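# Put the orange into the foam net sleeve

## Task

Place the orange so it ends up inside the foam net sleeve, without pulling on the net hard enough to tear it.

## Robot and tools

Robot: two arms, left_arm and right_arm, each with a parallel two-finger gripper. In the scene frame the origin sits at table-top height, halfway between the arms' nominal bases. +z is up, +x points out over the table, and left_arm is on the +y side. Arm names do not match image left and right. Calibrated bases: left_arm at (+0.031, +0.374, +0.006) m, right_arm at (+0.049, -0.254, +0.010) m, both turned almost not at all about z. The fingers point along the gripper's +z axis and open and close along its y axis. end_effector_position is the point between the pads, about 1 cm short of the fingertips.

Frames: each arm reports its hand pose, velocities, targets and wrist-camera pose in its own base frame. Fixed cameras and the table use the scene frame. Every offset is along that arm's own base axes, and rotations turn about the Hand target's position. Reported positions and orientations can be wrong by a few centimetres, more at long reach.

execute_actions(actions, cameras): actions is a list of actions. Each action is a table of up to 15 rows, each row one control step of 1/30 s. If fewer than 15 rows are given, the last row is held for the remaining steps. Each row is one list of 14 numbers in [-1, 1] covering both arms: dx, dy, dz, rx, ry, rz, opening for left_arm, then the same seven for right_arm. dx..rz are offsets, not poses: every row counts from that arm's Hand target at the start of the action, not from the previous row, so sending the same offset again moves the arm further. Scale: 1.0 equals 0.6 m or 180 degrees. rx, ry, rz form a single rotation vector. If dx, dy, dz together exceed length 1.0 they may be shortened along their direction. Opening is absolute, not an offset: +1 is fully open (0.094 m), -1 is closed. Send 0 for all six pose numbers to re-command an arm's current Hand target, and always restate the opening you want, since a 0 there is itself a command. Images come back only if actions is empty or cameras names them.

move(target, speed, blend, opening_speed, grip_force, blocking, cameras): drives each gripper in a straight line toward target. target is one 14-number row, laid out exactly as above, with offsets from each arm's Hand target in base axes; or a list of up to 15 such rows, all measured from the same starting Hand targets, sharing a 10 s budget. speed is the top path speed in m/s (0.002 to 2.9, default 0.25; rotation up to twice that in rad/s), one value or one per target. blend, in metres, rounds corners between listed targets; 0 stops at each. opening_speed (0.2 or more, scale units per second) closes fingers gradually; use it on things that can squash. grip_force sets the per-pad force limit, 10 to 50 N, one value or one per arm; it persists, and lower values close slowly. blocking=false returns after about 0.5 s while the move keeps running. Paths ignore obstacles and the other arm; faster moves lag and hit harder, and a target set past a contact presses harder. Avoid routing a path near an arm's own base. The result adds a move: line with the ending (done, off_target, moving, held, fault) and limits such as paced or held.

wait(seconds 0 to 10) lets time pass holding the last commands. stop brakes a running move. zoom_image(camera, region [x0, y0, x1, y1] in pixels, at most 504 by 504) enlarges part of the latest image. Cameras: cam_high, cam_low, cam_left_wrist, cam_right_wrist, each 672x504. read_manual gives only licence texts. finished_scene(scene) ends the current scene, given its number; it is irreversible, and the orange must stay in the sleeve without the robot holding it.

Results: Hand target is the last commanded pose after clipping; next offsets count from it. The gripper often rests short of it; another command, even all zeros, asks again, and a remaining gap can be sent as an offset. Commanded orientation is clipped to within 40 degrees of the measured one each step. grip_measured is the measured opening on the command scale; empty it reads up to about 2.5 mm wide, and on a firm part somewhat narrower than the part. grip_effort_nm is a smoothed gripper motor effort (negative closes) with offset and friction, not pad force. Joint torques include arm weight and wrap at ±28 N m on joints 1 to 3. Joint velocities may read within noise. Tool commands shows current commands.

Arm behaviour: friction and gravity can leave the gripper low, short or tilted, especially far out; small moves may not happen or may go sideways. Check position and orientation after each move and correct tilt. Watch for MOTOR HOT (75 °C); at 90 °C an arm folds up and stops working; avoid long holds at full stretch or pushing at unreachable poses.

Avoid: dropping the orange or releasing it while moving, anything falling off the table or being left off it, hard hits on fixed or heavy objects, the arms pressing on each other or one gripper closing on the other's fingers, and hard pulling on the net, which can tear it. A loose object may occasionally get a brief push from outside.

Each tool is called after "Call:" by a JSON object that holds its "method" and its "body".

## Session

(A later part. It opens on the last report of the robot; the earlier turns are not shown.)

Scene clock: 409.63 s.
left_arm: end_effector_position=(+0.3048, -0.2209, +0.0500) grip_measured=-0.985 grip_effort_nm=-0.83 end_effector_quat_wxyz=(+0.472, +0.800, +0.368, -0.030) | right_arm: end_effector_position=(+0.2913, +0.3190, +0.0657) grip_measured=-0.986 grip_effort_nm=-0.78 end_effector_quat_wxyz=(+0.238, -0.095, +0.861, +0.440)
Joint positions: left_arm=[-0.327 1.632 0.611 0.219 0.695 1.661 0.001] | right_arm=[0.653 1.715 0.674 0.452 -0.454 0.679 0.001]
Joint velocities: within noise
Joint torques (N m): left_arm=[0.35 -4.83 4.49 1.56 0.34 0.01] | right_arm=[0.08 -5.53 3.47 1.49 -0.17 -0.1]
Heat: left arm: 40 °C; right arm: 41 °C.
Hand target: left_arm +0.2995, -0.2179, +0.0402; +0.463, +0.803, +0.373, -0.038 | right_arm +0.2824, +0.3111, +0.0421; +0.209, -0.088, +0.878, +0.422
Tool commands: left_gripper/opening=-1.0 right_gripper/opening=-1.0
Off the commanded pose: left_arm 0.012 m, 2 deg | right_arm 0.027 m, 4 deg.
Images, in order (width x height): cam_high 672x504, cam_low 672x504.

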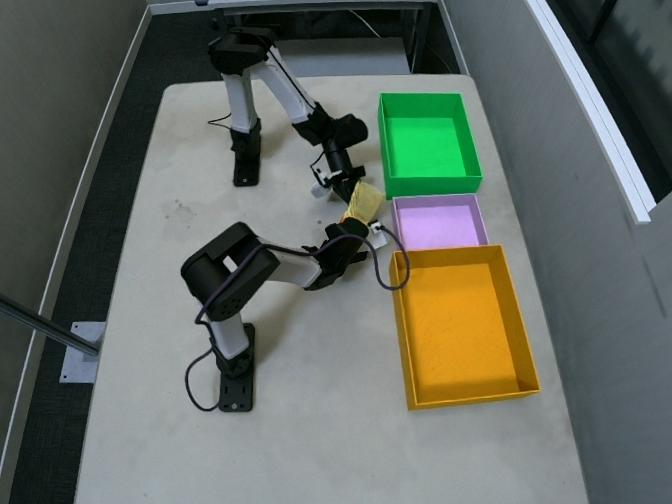

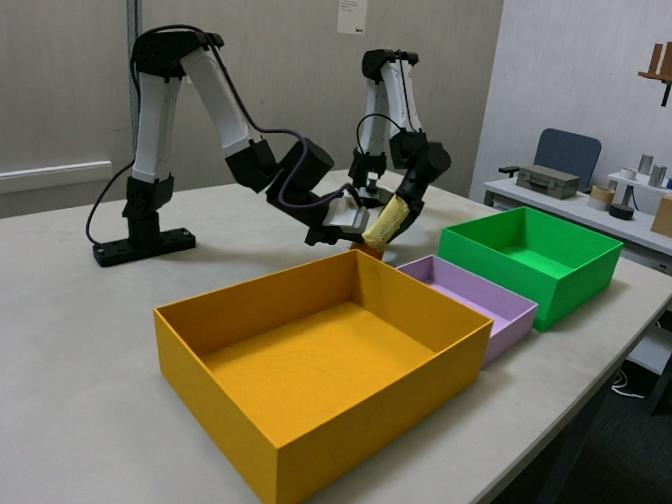

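Call:
{"method": "execute_actions", "body": {"actions": [], "cameras": ["cam_left_wrist", "cam_right_wrist", "cam_low"]}}

Call:
{"method": "zoom_image", "body": {"camera": "cam_left_wrist", "region": [180, 100, 380, 300]}}

Call:
{"method": "zoom_image", "body": {"camera": "cam_right_wrist", "region": [250, 250, 450, 450]}}

Call:
{"method": "zoom_image", "body": {"camera": "cam_low", "region": [330, 200, 410, 280]}}

Scene clock: 449.40 s.
left_arm: end_effector_position=(+0.3048, -0.2209, +0.0500) grip_measured=-0.985 grip_effort_nm=-0.82 end_effector_quat_wxyz=(+0.472, +0.800, +0.368, -0.030) | right_arm: end_effector_position=(+0.2913, +0.3190, +0.0657) grip_measured=-0.986 grip_effort_nm=-0.78 end_effector_quat_wxyz=(+0.238, -0.095, +0.861, +0.440)
Joint positions: left_arm=[-0.327 1.632 0.611 0.219 0.695 1.661 0.001] | right_arm=[0.653 1.715 0.674 0.452 -0.454 0.679 0.001]
Joint velocities: within noise
Joint torques (N m): left_arm=[0.35 -4.85 4.49 1.56 0.34 0.01] | right_arm=[0.08 -5.55 3.48 1.49 -0.16 -0.1]
Heat: left arm: 39 °C; right arm: 40 °C.
Hand target: left_arm +0.2995, -0.2179, +0.0402; +0.463, +0.803, +0.373, -0.038 | right_arm +0.2824, +0.3111, +0.0421; +0.209, -0.088, +0.878, +0.422
Tool commands: left_gripper/opening=-1.0 right_gripper/opening=-1.0
Off the commanded pose: left_arm 0.012 m, 2 deg | right_arm 0.027 m, 4 deg.
Images, in order (width x height): cam_low 672x504, cam_left_wrist 672x504, cam_right_wrist 672x504.

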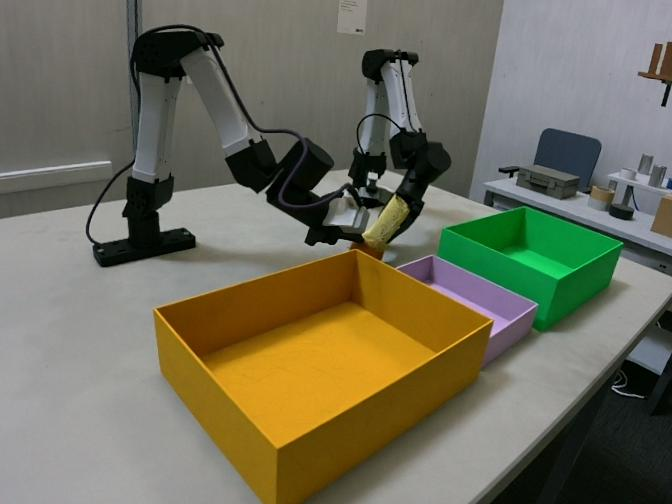

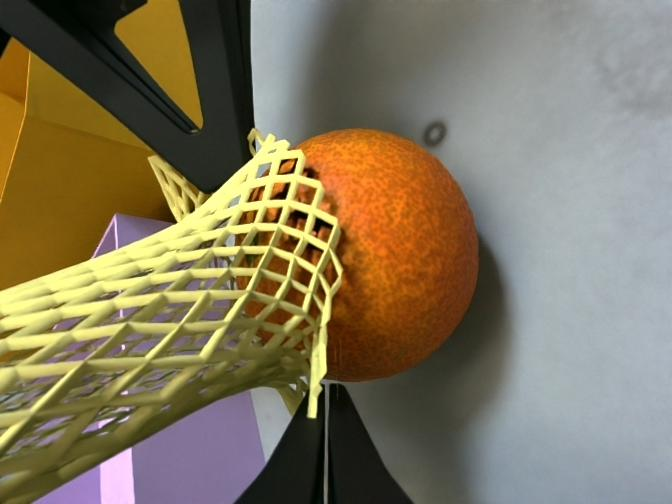

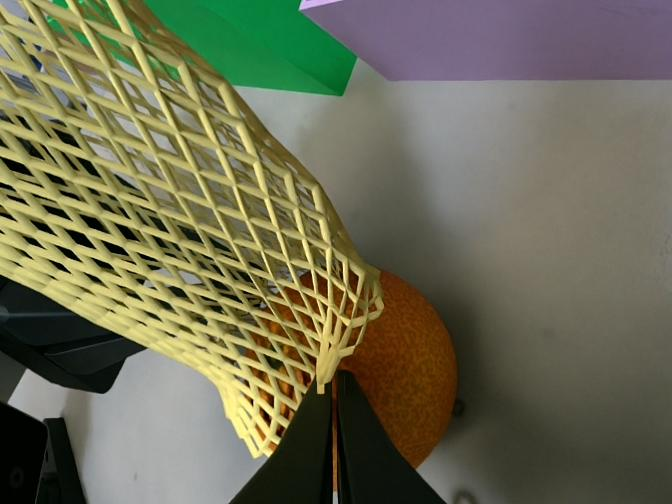

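Scaled by 2.520 from the camera's 672x504 image, which has a finer 960x720 frame.

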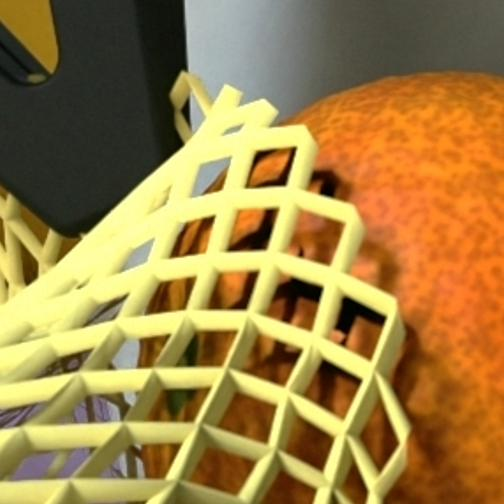

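Scaled by 2.520 from the camera's 672x504 image, which has a finer 960x720 frame.

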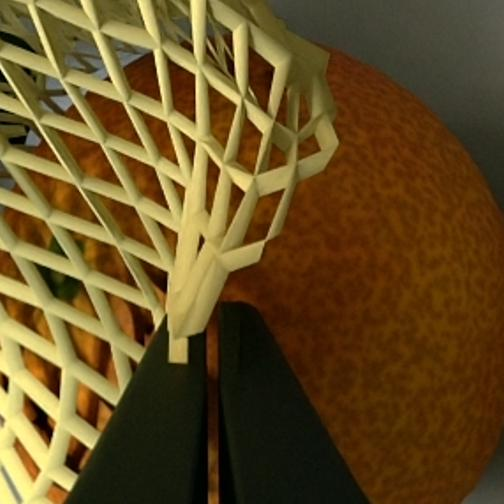

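Scaled by 6.300 from the camera's 672x504 image, which has a finer 960x720 frame.

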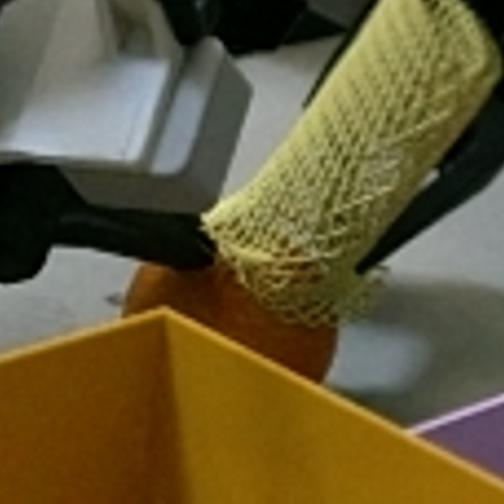

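Call:
{"method": "move", "body": {"target": [0.0117, -0.0202, 0.0463, 0.0415, 0.016, 0, -1, 0.0063, 0.0062, 0.0465, -0.0412, 0.0167, 0, -1], "speed": 0.08, "cameras": ["cam_low", "cam_left_wrist", "cam_right_wrist"]}}

Call:
{"method": "zoom_image", "body": {"camera": "cam_low", "region": [330, 180, 430, 280]}}

Scene clock: 484.90 s.
left_arm: end_effector_position=(+0.3029, -0.2297, +0.0604) grip_measured=-0.985 grip_effort_nm=-0.82 end_effector_quat_wxyz=(+0.401, +0.827, +0.392, -0.047) | right_arm: end_effector_position=(+0.2865, +0.3151, +0.0653) grip_measured=-0.986 grip_effort_nm=-0.78 end_effector_quat_wxyz=(+0.176, -0.086, +0.905, +0.377)
Joint positions: left_arm=[-0.391 1.608 0.781 -0.12 0.591 1.67 0.001] | right_arm=[0.668 1.683 0.835 0.053 -0.414 0.65 0.001]
Joint torques (N m): left_arm=[-0.61 -7.86 7.68 1.22 0.12 0.03] | right_arm=[1.1 -9.58 6.63 1.25 0.08 -0.17]
Heat: left arm: 39 °C; right arm: 40 °C.
Hand target: left_arm +0.3066, -0.2300, +0.0679; +0.400, +0.830, +0.386, -0.034 | right_arm +0.2861, +0.3148, +0.0699; +0.180, -0.090, +0.908, +0.366
Off the commanded pose: left_arm 0.008 m, 2 deg | right_arm 0.005 m, 1 deg.
move: done
Images, in order (width x height): cam_low 672x504, cam_left_wrist 672x504, cam_right_wrist 672x504.

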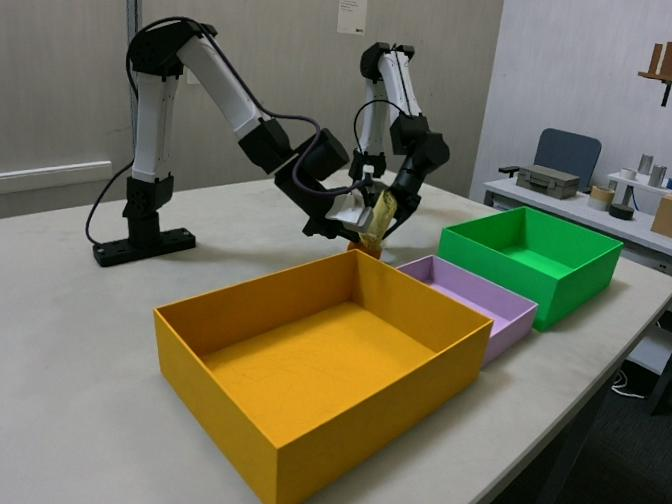

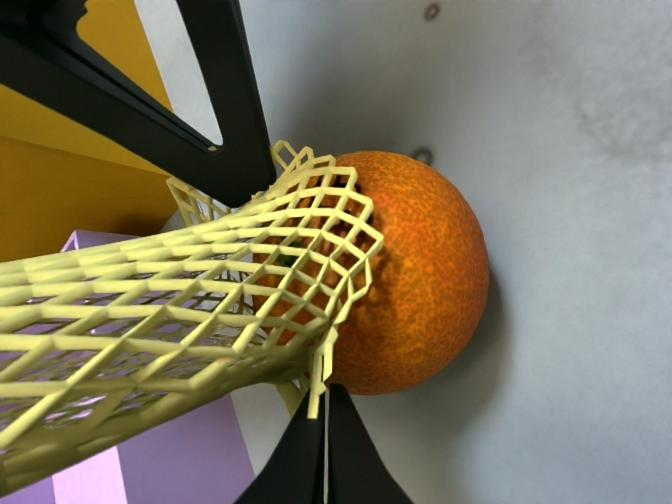

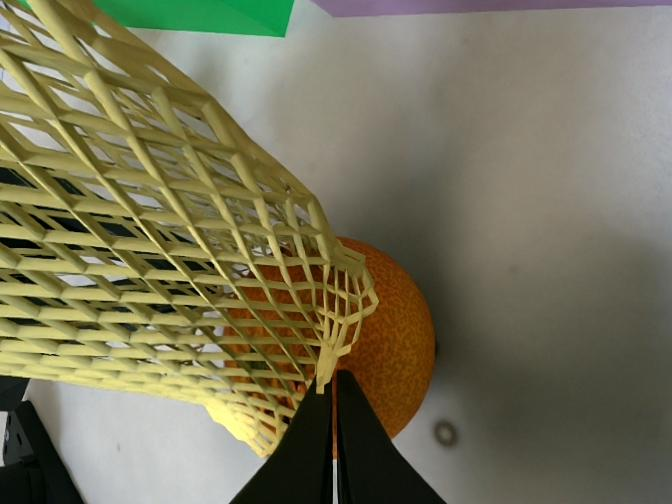

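Scaled by 5.040 from the camera's 672x504 image, which has a finer 960x720 frame.

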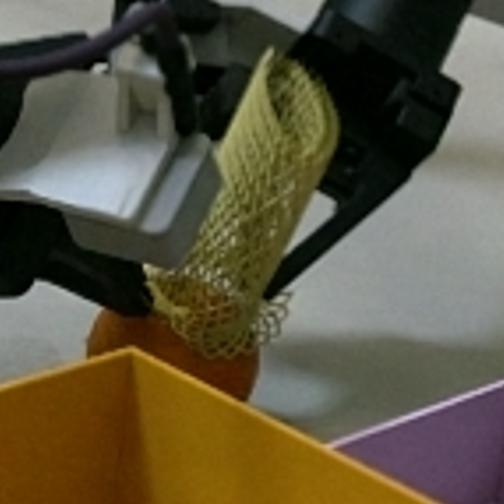

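Call:
{"method": "execute_actions", "body": {"actions": [], "cameras": ["cam_high"]}}

Call:
{"method": "zoom_image", "body": {"camera": "cam_high", "region": [310, 160, 410, 260]}}

Scene clock: 527.03 s.
left_arm: end_effector_position=(+0.3028, -0.2297, +0.0604) grip_measured=-0.985 grip_effort_nm=-0.82 end_effector_quat_wxyz=(+0.401, +0.827, +0.392, -0.047) | right_arm: end_effector_position=(+0.2865, +0.3151, +0.0652) grip_measured=-0.986 grip_effort_nm=-0.78 end_effector_quat_wxyz=(+0.176, -0.086, +0.905, +0.377)
Joint positions: left_arm=[-0.391 1.608 0.781 -0.12 0.591 1.67 0.001] | right_arm=[0.668 1.683 0.835 0.053 -0.414 0.65 0.001]
Joint velocities: within noise
Joint torques (N m): left_arm=[-0.61 -7.86 7.65 1.18 0.11 0.04] | right_arm=[1.11 -9.59 6.61 1.25 0.08 -0.17]
Heat: left arm: 42 °C; right arm: 44 °C.
Hand target: left_arm +0.3065, -0.2300, +0.0679; +0.400, +0.830, +0.386, -0.034 | right_arm +0.2862, +0.3148, +0.0699; +0.180, -0.090, +0.908, +0.366
Tool commands: left_gripper/opening=-1.0 right_gripper/opening=-1.0
Off the commanded pose: left_arm 0.008 m, 2 deg | right_arm 0.005 m, 1 deg.
Images, in order (width x height): cam_high 672x504.

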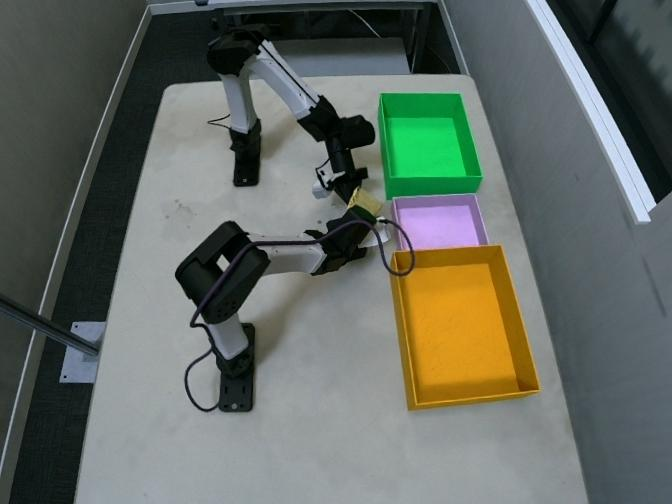

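Scaled by 5.040 from the camera's 672x504 image, which has a finer 960x720 frame.

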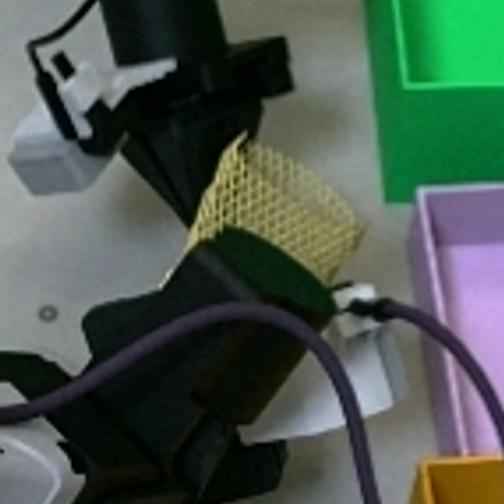

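Call:
{"method": "move", "body": {"target": [[-0.012, 0.0018, -0.0325, 0, 0, 0, -1, -0.0053, -0.0003, -0.0303, 0, 0, 0, -1], [-0.012, 0.0105, -0.0442, 0, 0, 0, -1, -0.0053, -0.009, -0.042, 0, 0, 0, -1], [-0.012, 0.0143, -0.0608, 0, 0, 0, -1, -0.0053, -0.0128, -0.0587, 0, 0, 0, -1]], "speed": 0.06, "blend": 0.004, "cameras": ["cam_low", "cam_left_wrist", "cam_right_wrist"]}}

Call:
{"method": "zoom_image", "body": {"camera": "cam_low", "region": [330, 180, 430, 280]}}

Scene clock: 559.93 s.
left_arm: end_effector_position=(+0.3082, -0.2263, +0.0474) grip_measured=-0.985 grip_effort_nm=-0.81 end_effector_quat_wxyz=(+0.420, +0.824, +0.379, -0.022) | right_arm: end_effector_position=(+0.2937, +0.3171, +0.0629) grip_measured=-0.986 grip_effort_nm=-0.78 end_effector_quat_wxyz=(+0.210, -0.094, +0.890, +0.393)
Joint positions: left_arm=[-0.378 1.635 0.709 0.037 0.588 1.688 0.001] | right_arm=[0.662 1.702 0.78 0.206 -0.411 0.64 0.001]
Joint torques (N m): left_arm=[-0.05 -4.75 4.51 1.29 0.23 0.04] | right_arm=[0.44 -5.22 3.51 1.34 -0.04 -0.2]
Heat: left arm: 43 °C; right arm: 45 °C.
Hand target: left_arm +0.2994, -0.2214, +0.0315; +0.400, +0.830, +0.386, -0.034 | right_arm +0.2829, +0.3071, +0.0346; +0.180, -0.090, +0.908, +0.366
Off the commanded pose: left_arm 0.019 m, 3 deg | right_arm 0.032 m, 5 deg.
move: off_target (left_arm, right_arm)
Images, in order (width x height): cam_low 672x504, cam_left_wrist 672x504, cam_right_wrist 672x504.

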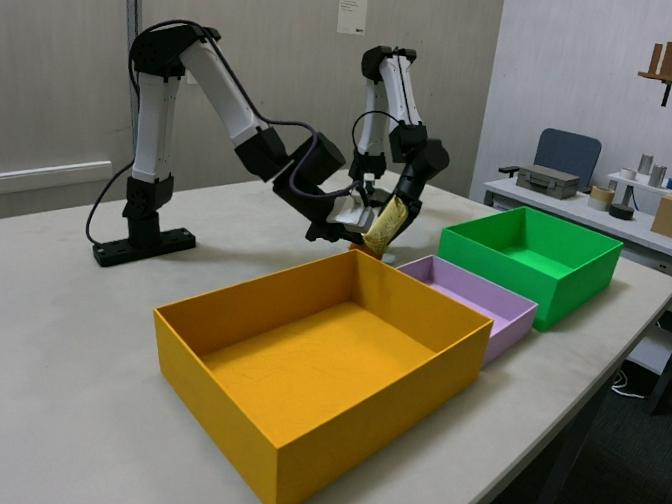

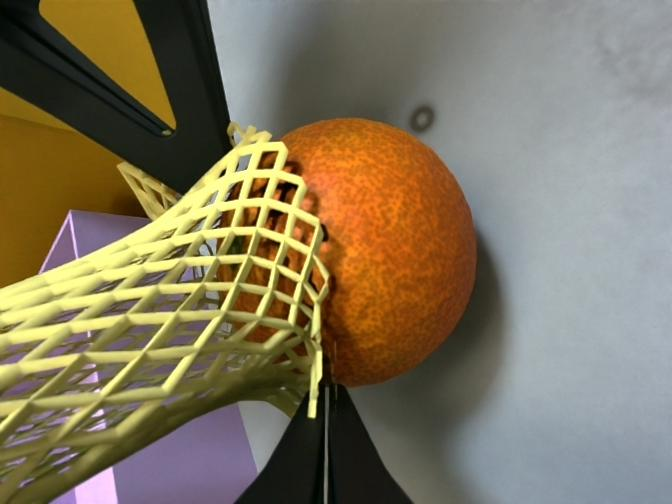

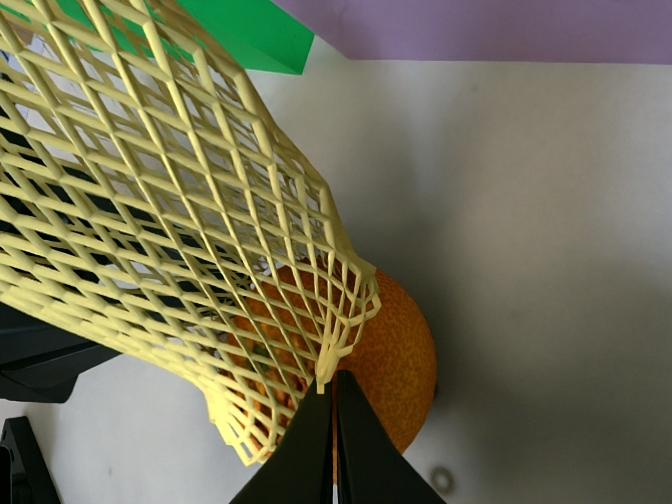

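Scaled by 5.040 from the camera's 672x504 image, which has a finer 960x720 frame.

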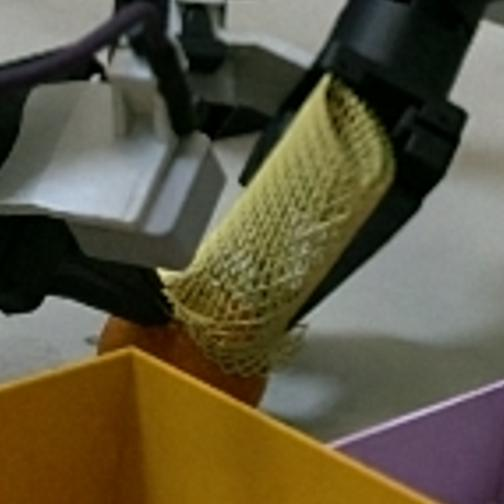

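Call:
{"method": "move", "body": {"target": [[0.0067, -0.0165, 0.11, 0, 0, 0, -1, 0.0023, 0.009, 0.11, 0, 0, 0, -1], [0.0067, -0.0165, 0.141, 0.1444, 0, 0, -1, 0.0023, 0.009, 0.1423, -0.1444, 0, 0, -1]], "speed": 0.15, "blend": 0.02, "cameras": ["all"]}}

Call:
{"method": "zoom_image", "body": {"camera": "cam_low", "region": [310, 140, 450, 280]}}

Call:
{"method": "zoom_image", "body": {"camera": "cam_high", "region": [300, 150, 410, 260]}}

Scene clock: 600.53 s.
left_arm: end_effector_position=(+0.2994, -0.2312, +0.1135) grip_measured=-0.985 grip_effort_nm=-0.81 end_effector_quat_wxyz=(+0.210, +0.897, +0.386, +0.045) | right_arm: end_effector_position=(+0.2823, +0.3117, +0.1165) grip_measured=-0.986 grip_effort_nm=-0.78 end_effector_quat_wxyz=(+0.150, -0.124, +0.967, +0.162)
Joint positions: left_arm=[-0.589 1.611 1.22 -0.773 0.15 1.71 0.001] | right_arm=[0.81 1.74 1.367 -0.756 -0.06 0.568 0.001]
Joint torques (N m): left_arm=[-0.5 -5.96 8.7 0.94 -0.09 -0.01] | right_arm=[0.9 -8.27 7.82 0.98 0.2 -0.1]
Heat: left arm: 41 °C; right arm: 41 °C.
Hand target: left_arm +0.3034, -0.2312, +0.1159; +0.203, +0.899, +0.384, +0.054 | right_arm +0.2844, +0.3124, +0.1201; +0.155, -0.128, +0.968, +0.153
Off the commanded pose: left_arm 0.005 m, 1 deg | right_arm 0.004 m, 1 deg.
move: done

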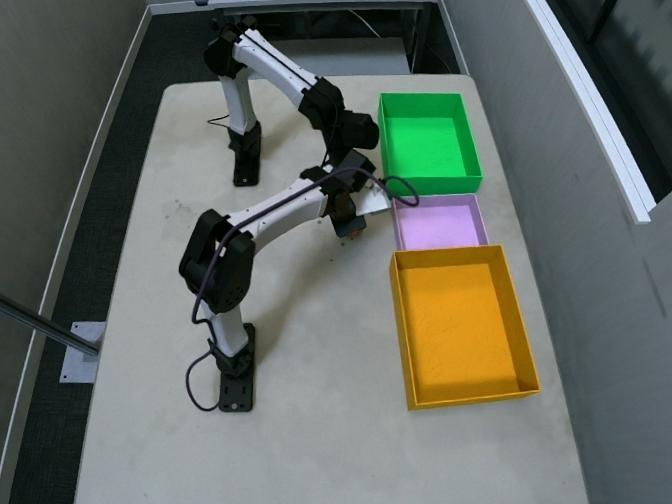

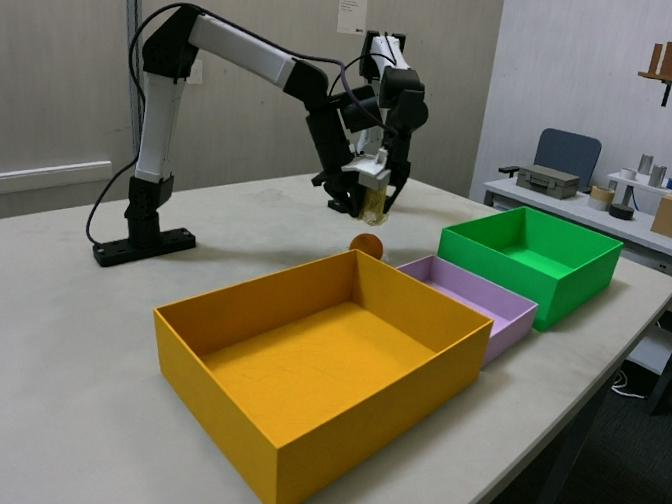

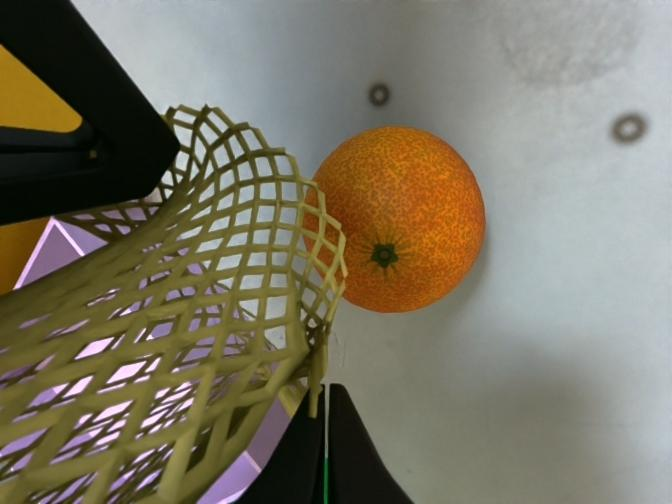

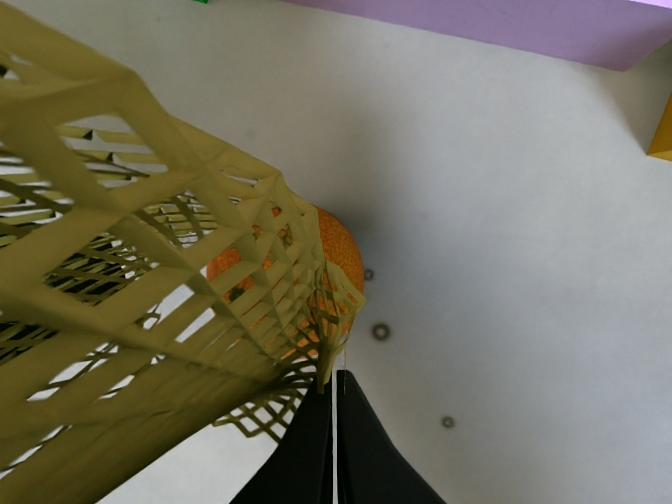

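Scaled by 3.600 from the camera's 672x504 image, which has a finer 960x720 frame.

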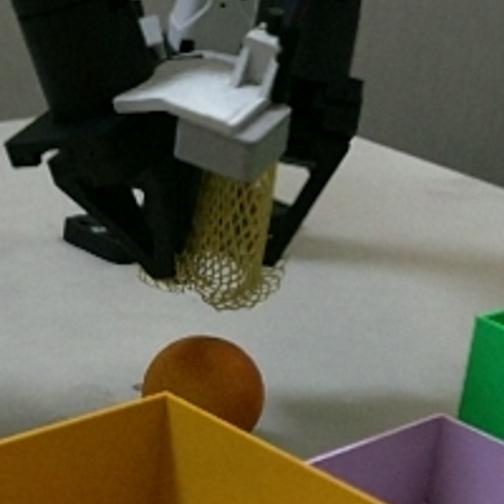

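Scaled by 4.582 from the camera's 672x504 image, which has a finer 960x720 frame.

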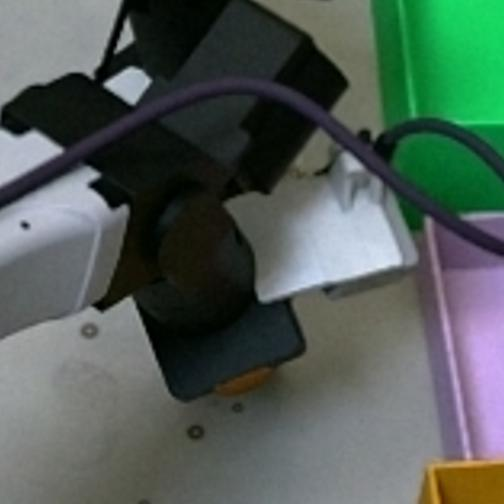

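Call:
{"method": "move", "body": {"target": [-0.0153, 0.023, -0.074, 0, 0, 0, -1, -0.0107, 0.0205, -0.0835, 0, 0, 0, -1], "speed": 0.1, "cameras": ["cam_low", "cam_left_wrist", "cam_right_wrist"]}}

Call:
{"method": "zoom_image", "body": {"camera": "cam_low", "region": [310, 160, 450, 280]}}

Scene clock: 653.87 s.
left_arm: end_effector_position=(+0.2906, -0.2197, +0.0712) grip_measured=-0.985 grip_effort_nm=-0.80 end_effector_quat_wxyz=(+0.200, +0.900, +0.385, +0.044) | right_arm: end_effector_position=(+0.2755, +0.3235, +0.0726) grip_measured=-0.986 grip_effort_nm=-0.78 end_effector_quat_wxyz=(+0.147, -0.134, +0.968, +0.155)
Joint positions: left_arm=[-0.577 1.611 1.055 -0.627 0.147 1.727 0.001] | right_arm=[0.848 1.801 1.269 -0.61 -0.041 0.583 0.001]
Joint torques (N m): left_arm=[0.44 -7.25 5.85 1.25 0.04 0] | right_arm=[0.77 -8.96 5.07 1.38 0.17 0.11]
Heat: left arm: 49 °C; right arm: 47 °C.
Hand target: left_arm +0.2942, -0.2175, +0.0716; +0.203, +0.899, +0.384, +0.054 | right_arm +0.2780, +0.3248, +0.0701; +0.155, -0.129, +0.967, +0.153
Off the commanded pose: left_arm 0.004 m, 1 deg | right_arm 0.004 m, 1 deg.
move: done
Images, in order (width x height): cam_low 672x504, cam_left_wrist 672x504, cam_right_wrist 672x504.

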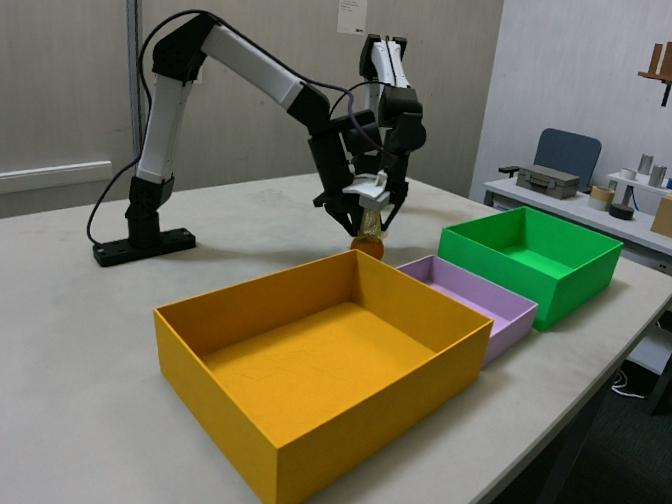

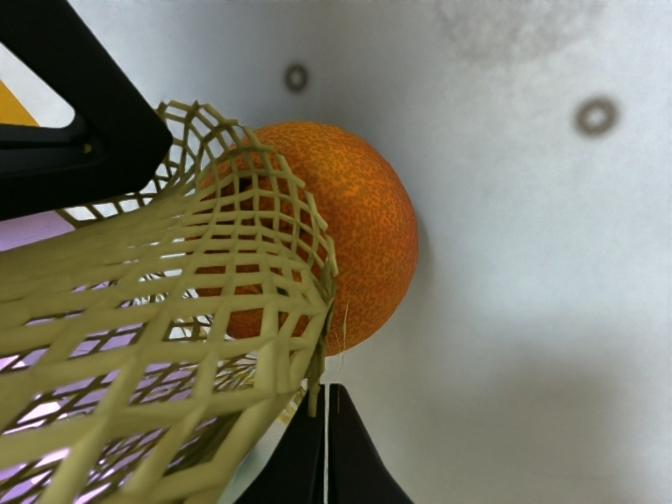

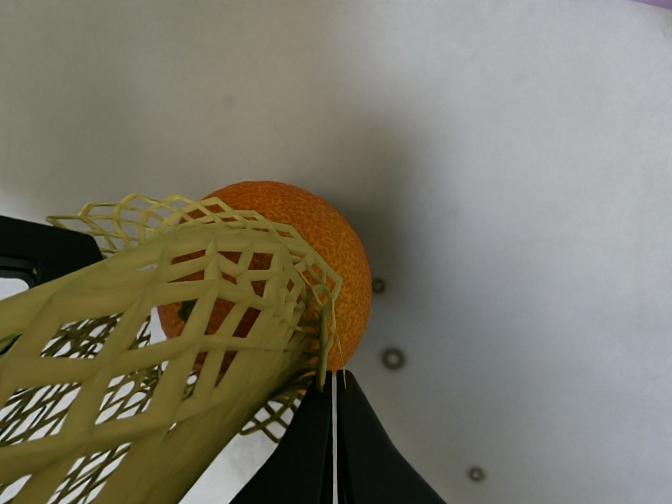

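Scaled by 3.600 from the camera's 672x504 image, which has a finer 960x720 frame.

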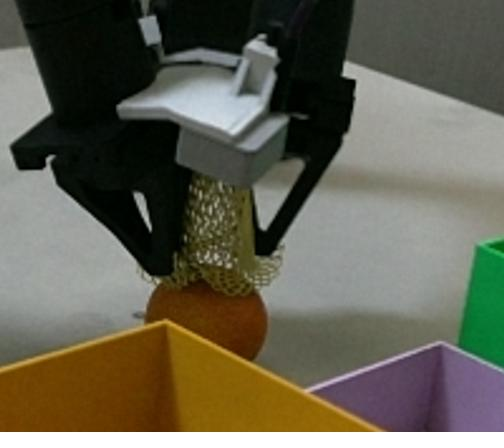

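Call:
{"method": "move", "body": {"target": [[0.0008, 0.0035, -0.0228, 0, 0, 0, -1, 0.009, 0.0023, -0.0327, 0, 0, 0, -1], [0.0008, 0.0093, -0.0395, 0, 0, 0, -1, 0.009, -0.0035, -0.0493, 0, 0, 0, -1], [0.0008, 0.0127, -0.0562, 0, 0, 0, -1, 0.009, -0.0068, -0.066, 0, 0, 0, -1]], "speed": 0.06, "blend": 0.004, "cameras": ["cam_low", "cam_left_wrist", "cam_right_wrist"]}}

Call:
{"method": "zoom_image", "body": {"camera": "cam_low", "region": [310, 160, 450, 280]}}

Scene clock: 691.67 s.
left_arm: end_effector_position=(+0.2989, -0.2132, +0.0502) grip_measured=-0.985 grip_effort_nm=-0.81 end_effector_quat_wxyz=(+0.216, +0.895, +0.386, +0.061) | right_arm: end_effector_position=(+0.2823, +0.3206, +0.0379) grip_measured=-0.986 grip_effort_nm=-0.78 end_effector_quat_wxyz=(+0.155, -0.127, +0.968, +0.154)
Joint positions: left_arm=[-0.551 1.622 0.96 -0.479 0.145 1.743 0.001] | right_arm=[0.835 1.849 1.179 -0.462 -0.033 0.583 0.001]
Joint torques (N m): left_arm=[0.08 -4.94 4.97 1.21 0.12 0.04] | right_arm=[0.24 -8.16 4.52 1.43 0.03 -0.08]
Heat: left arm: 43 °C; right arm: 45 °C.
Hand target: left_arm +0.2947, -0.2099, +0.0379; +0.203, +0.899, +0.384, +0.054 | right_arm +0.2833, +0.3207, +0.0304; +0.155, -0.129, +0.968, +0.153
Off the commanded pose: left_arm 0.013 m, 2 deg | right_arm 0.007 m, 0 deg.
move: off_target (left_arm)
Images, in order (width x height): cam_low 672x504, cam_left_wrist 672x504, cam_right_wrist 672x504.

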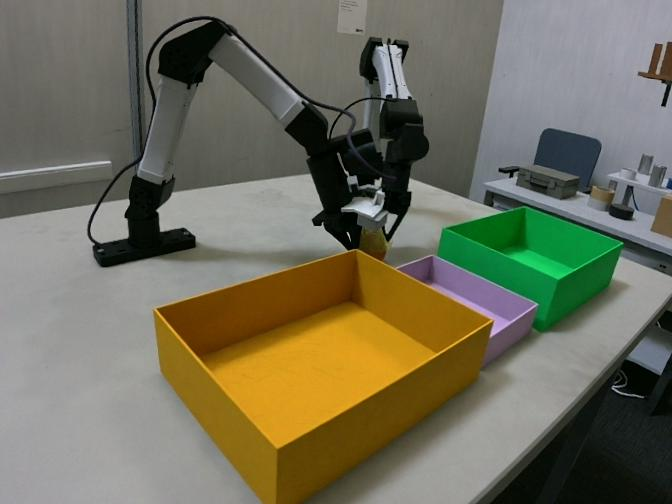

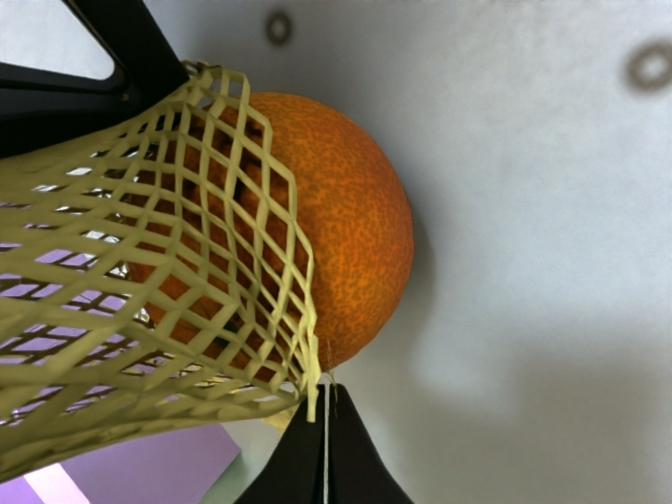

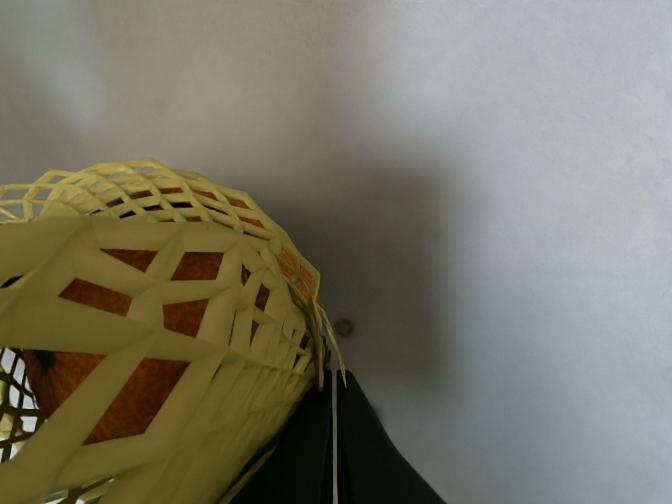

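Scaled by 3.600 from the camera's 672x504 image, which has a finer 960x720 frame.

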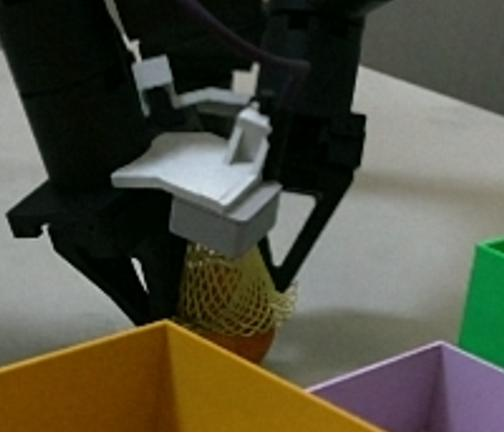

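Call:
{"method": "zoom_image", "body": {"camera": "cam_left_wrist", "region": [100, 40, 440, 440]}}

Call:
{"method": "zoom_image", "body": {"camera": "cam_right_wrist", "region": [0, 130, 400, 450]}}

Scaled by 1.260 from the camera's 672x504 image, which has a finer 960x720 frame.

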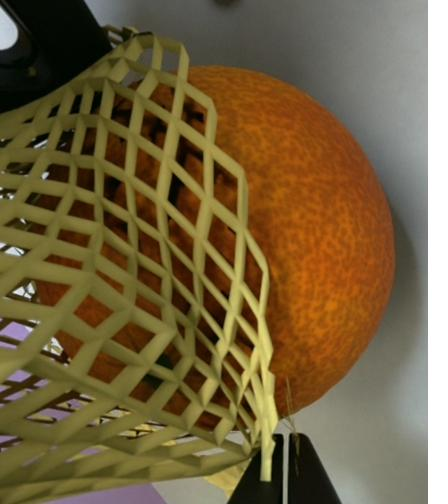

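Scaled by 1.260 from the camera's 672x504 image, which has a finer 960x720 frame.

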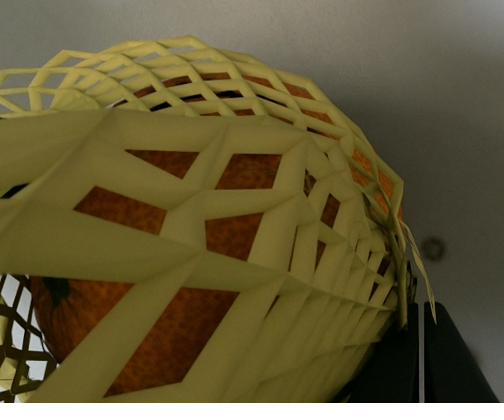

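Call:
{"method": "move", "body": {"target": [-0.0162, 0.0017, -0.0498, 0, 0, 0, -1, -0.01, 0.0032, -0.0403, 0, 0, 0, -1], "speed": 0.05, "cameras": ["cam_low", "cam_left_wrist", "cam_right_wrist"]}}

Call:
{"method": "zoom_image", "body": {"camera": "cam_low", "region": [310, 160, 450, 280]}}

Scene clock: 718.90 s.
left_arm: end_effector_position=(+0.2906, -0.2081, +0.0191) grip_measured=-0.985 grip_effort_nm=-0.81 end_effector_quat_wxyz=(+0.211, +0.896, +0.386, +0.062) | right_arm: end_effector_position=(+0.2814, +0.3211, +0.0171) grip_measured=-0.986 grip_effort_nm=-0.78 end_effector_quat_wxyz=(+0.160, -0.127, +0.966, +0.157)
Joint positions: left_arm=[-0.554 1.65 0.855 -0.352 0.138 1.744 0.001] | right_arm=[0.839 1.878 1.12 -0.362 -0.029 0.585 0.001]
Joint torques (N m): left_arm=[-1.02 -4.67 4.72 1.33 0.12 -0.08] | right_arm=[1.29 -7.61 4.19 1.42 0.05 0.07]
Heat: left arm: 41 °C; right arm: 44 °C.
Hand target: left_arm +0.2850, -0.2088, +0.0080; +0.203, +0.899, +0.384, +0.054 | right_arm +0.2774, +0.3225, +0.0062; +0.155, -0.128, +0.968, +0.153
Off the commanded pose: left_arm 0.012 m, 1 deg | right_arm 0.012 m, 1 deg.
move: off_target (left_arm, right_arm)
Images, in order (width x height): cam_low 672x504, cam_left_wrist 672x504, cam_right_wrist 672x504.

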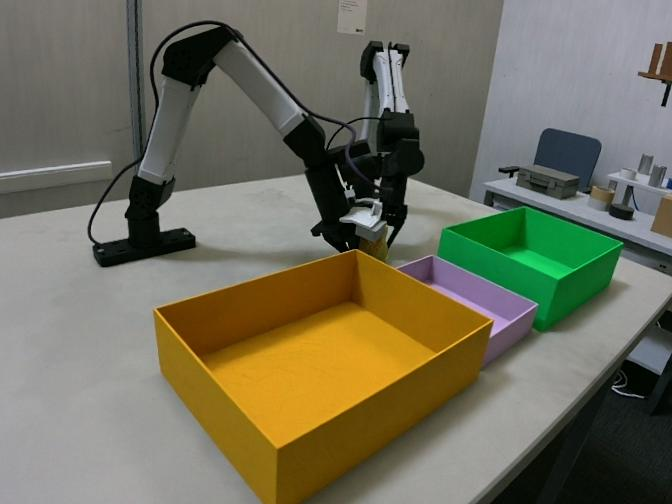

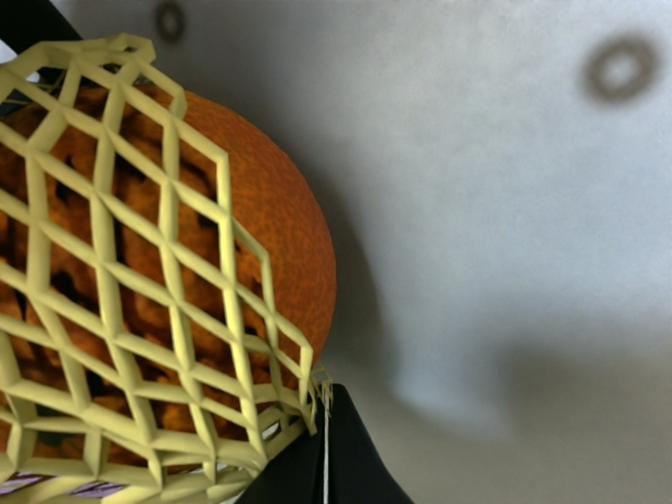

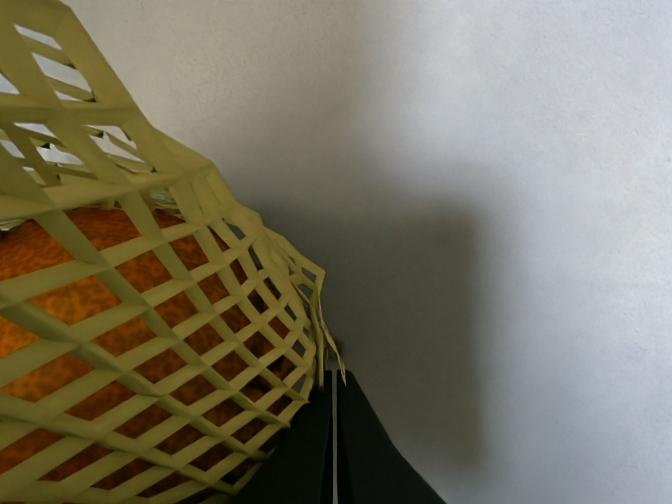

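Scaled by 3.600 from the camera's 672x504 image, which has a finer 960x720 frame.

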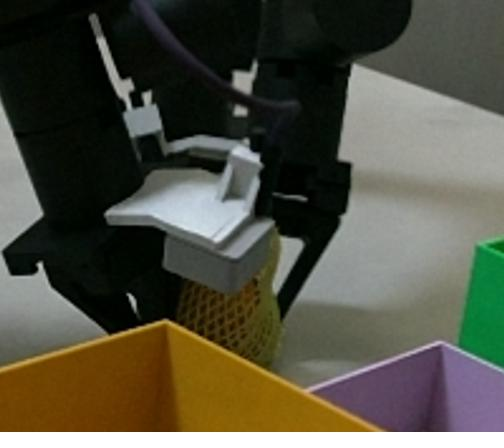

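Call:
{"method": "move", "body": {"target": [-0.01, -0.004, -0.0133, 0, 0, 0, -1, -0.01, 0.004, -0.0167, 0, 0, 0, -1], "speed": 0.05, "cameras": ["cam_low", "cam_left_wrist", "cam_right_wrist"]}}

Call:
{"method": "zoom_image", "body": {"camera": "cam_low", "region": [310, 160, 450, 280]}}

Scene clock: 743.03 s.
left_arm: end_effector_position=(+0.2799, -0.2101, +0.0066) grip_measured=-0.985 grip_effort_nm=-0.81 end_effector_quat_wxyz=(+0.205, +0.901, +0.380, +0.054) | right_arm: end_effector_position=(+0.2776, +0.3233, +0.0088) grip_measured=-0.986 grip_effort_nm=-0.78 end_effector_quat_wxyz=(+0.163, -0.125, +0.966, +0.157)
Joint positions: left_arm=[-0.575 1.663 0.818 -0.32 0.138 1.74 0.001] | right_arm=[0.853 1.888 1.093 -0.32 -0.019 0.601 0.001]
Joint torques (N m): left_arm=[-0.81 -5.14 5 1.4 0.06 -0.2] | right_arm=[1.61 -7.28 4.1 1.41 0.03 0.06]
Heat: left arm: 41 °C; right arm: 45 °C.
Hand target: left_arm +0.2790, -0.2113, +0.0000; +0.203, +0.899, +0.384, +0.054 | right_arm +0.2713, +0.3251, -0.0037; +0.155, -0.129, +0.967, +0.153
Off the commanded pose: left_arm 0.007 m, 1 deg | right_arm 0.014 m, 1 deg.
move: off_target (right_arm)
Images, in order (width x height): cam_low 672x504, cam_left_wrist 672x504, cam_right_wrist 672x504.

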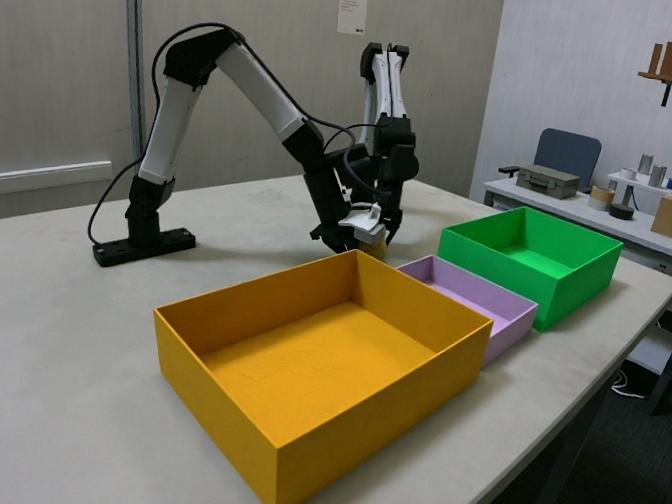

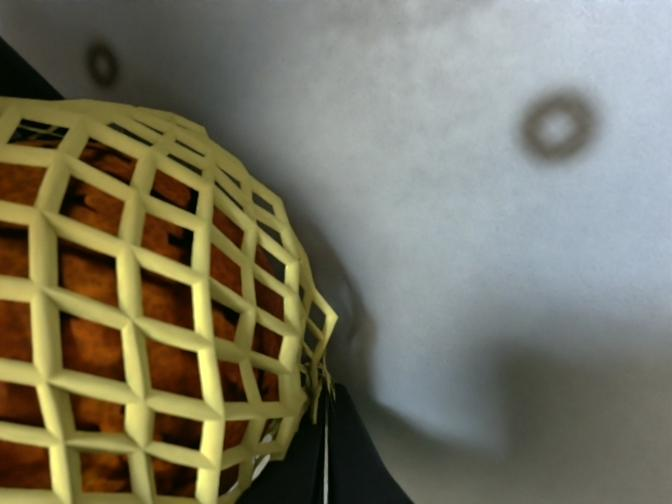

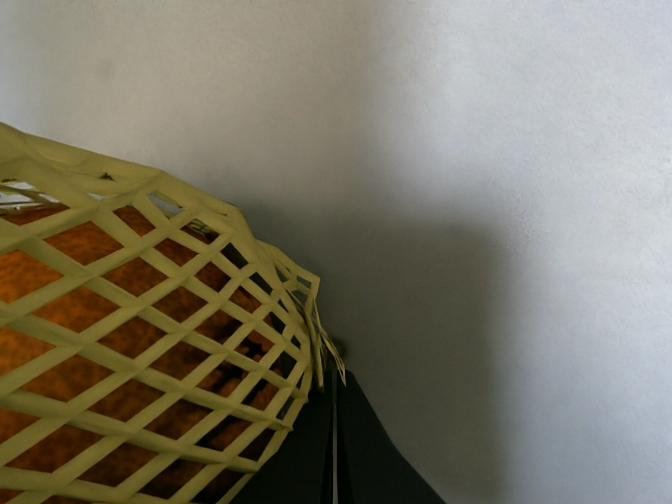

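Scaled by 3.600 from the camera's 672x504 image, which has a finer 960x720 frame.

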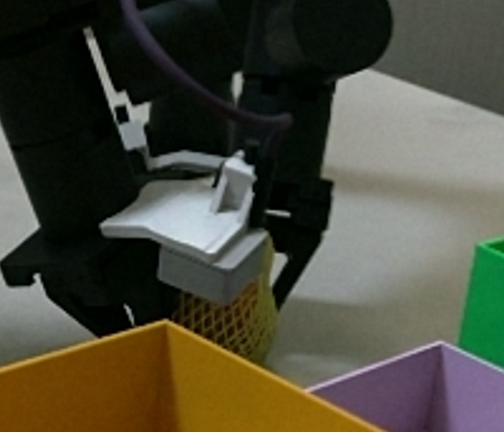

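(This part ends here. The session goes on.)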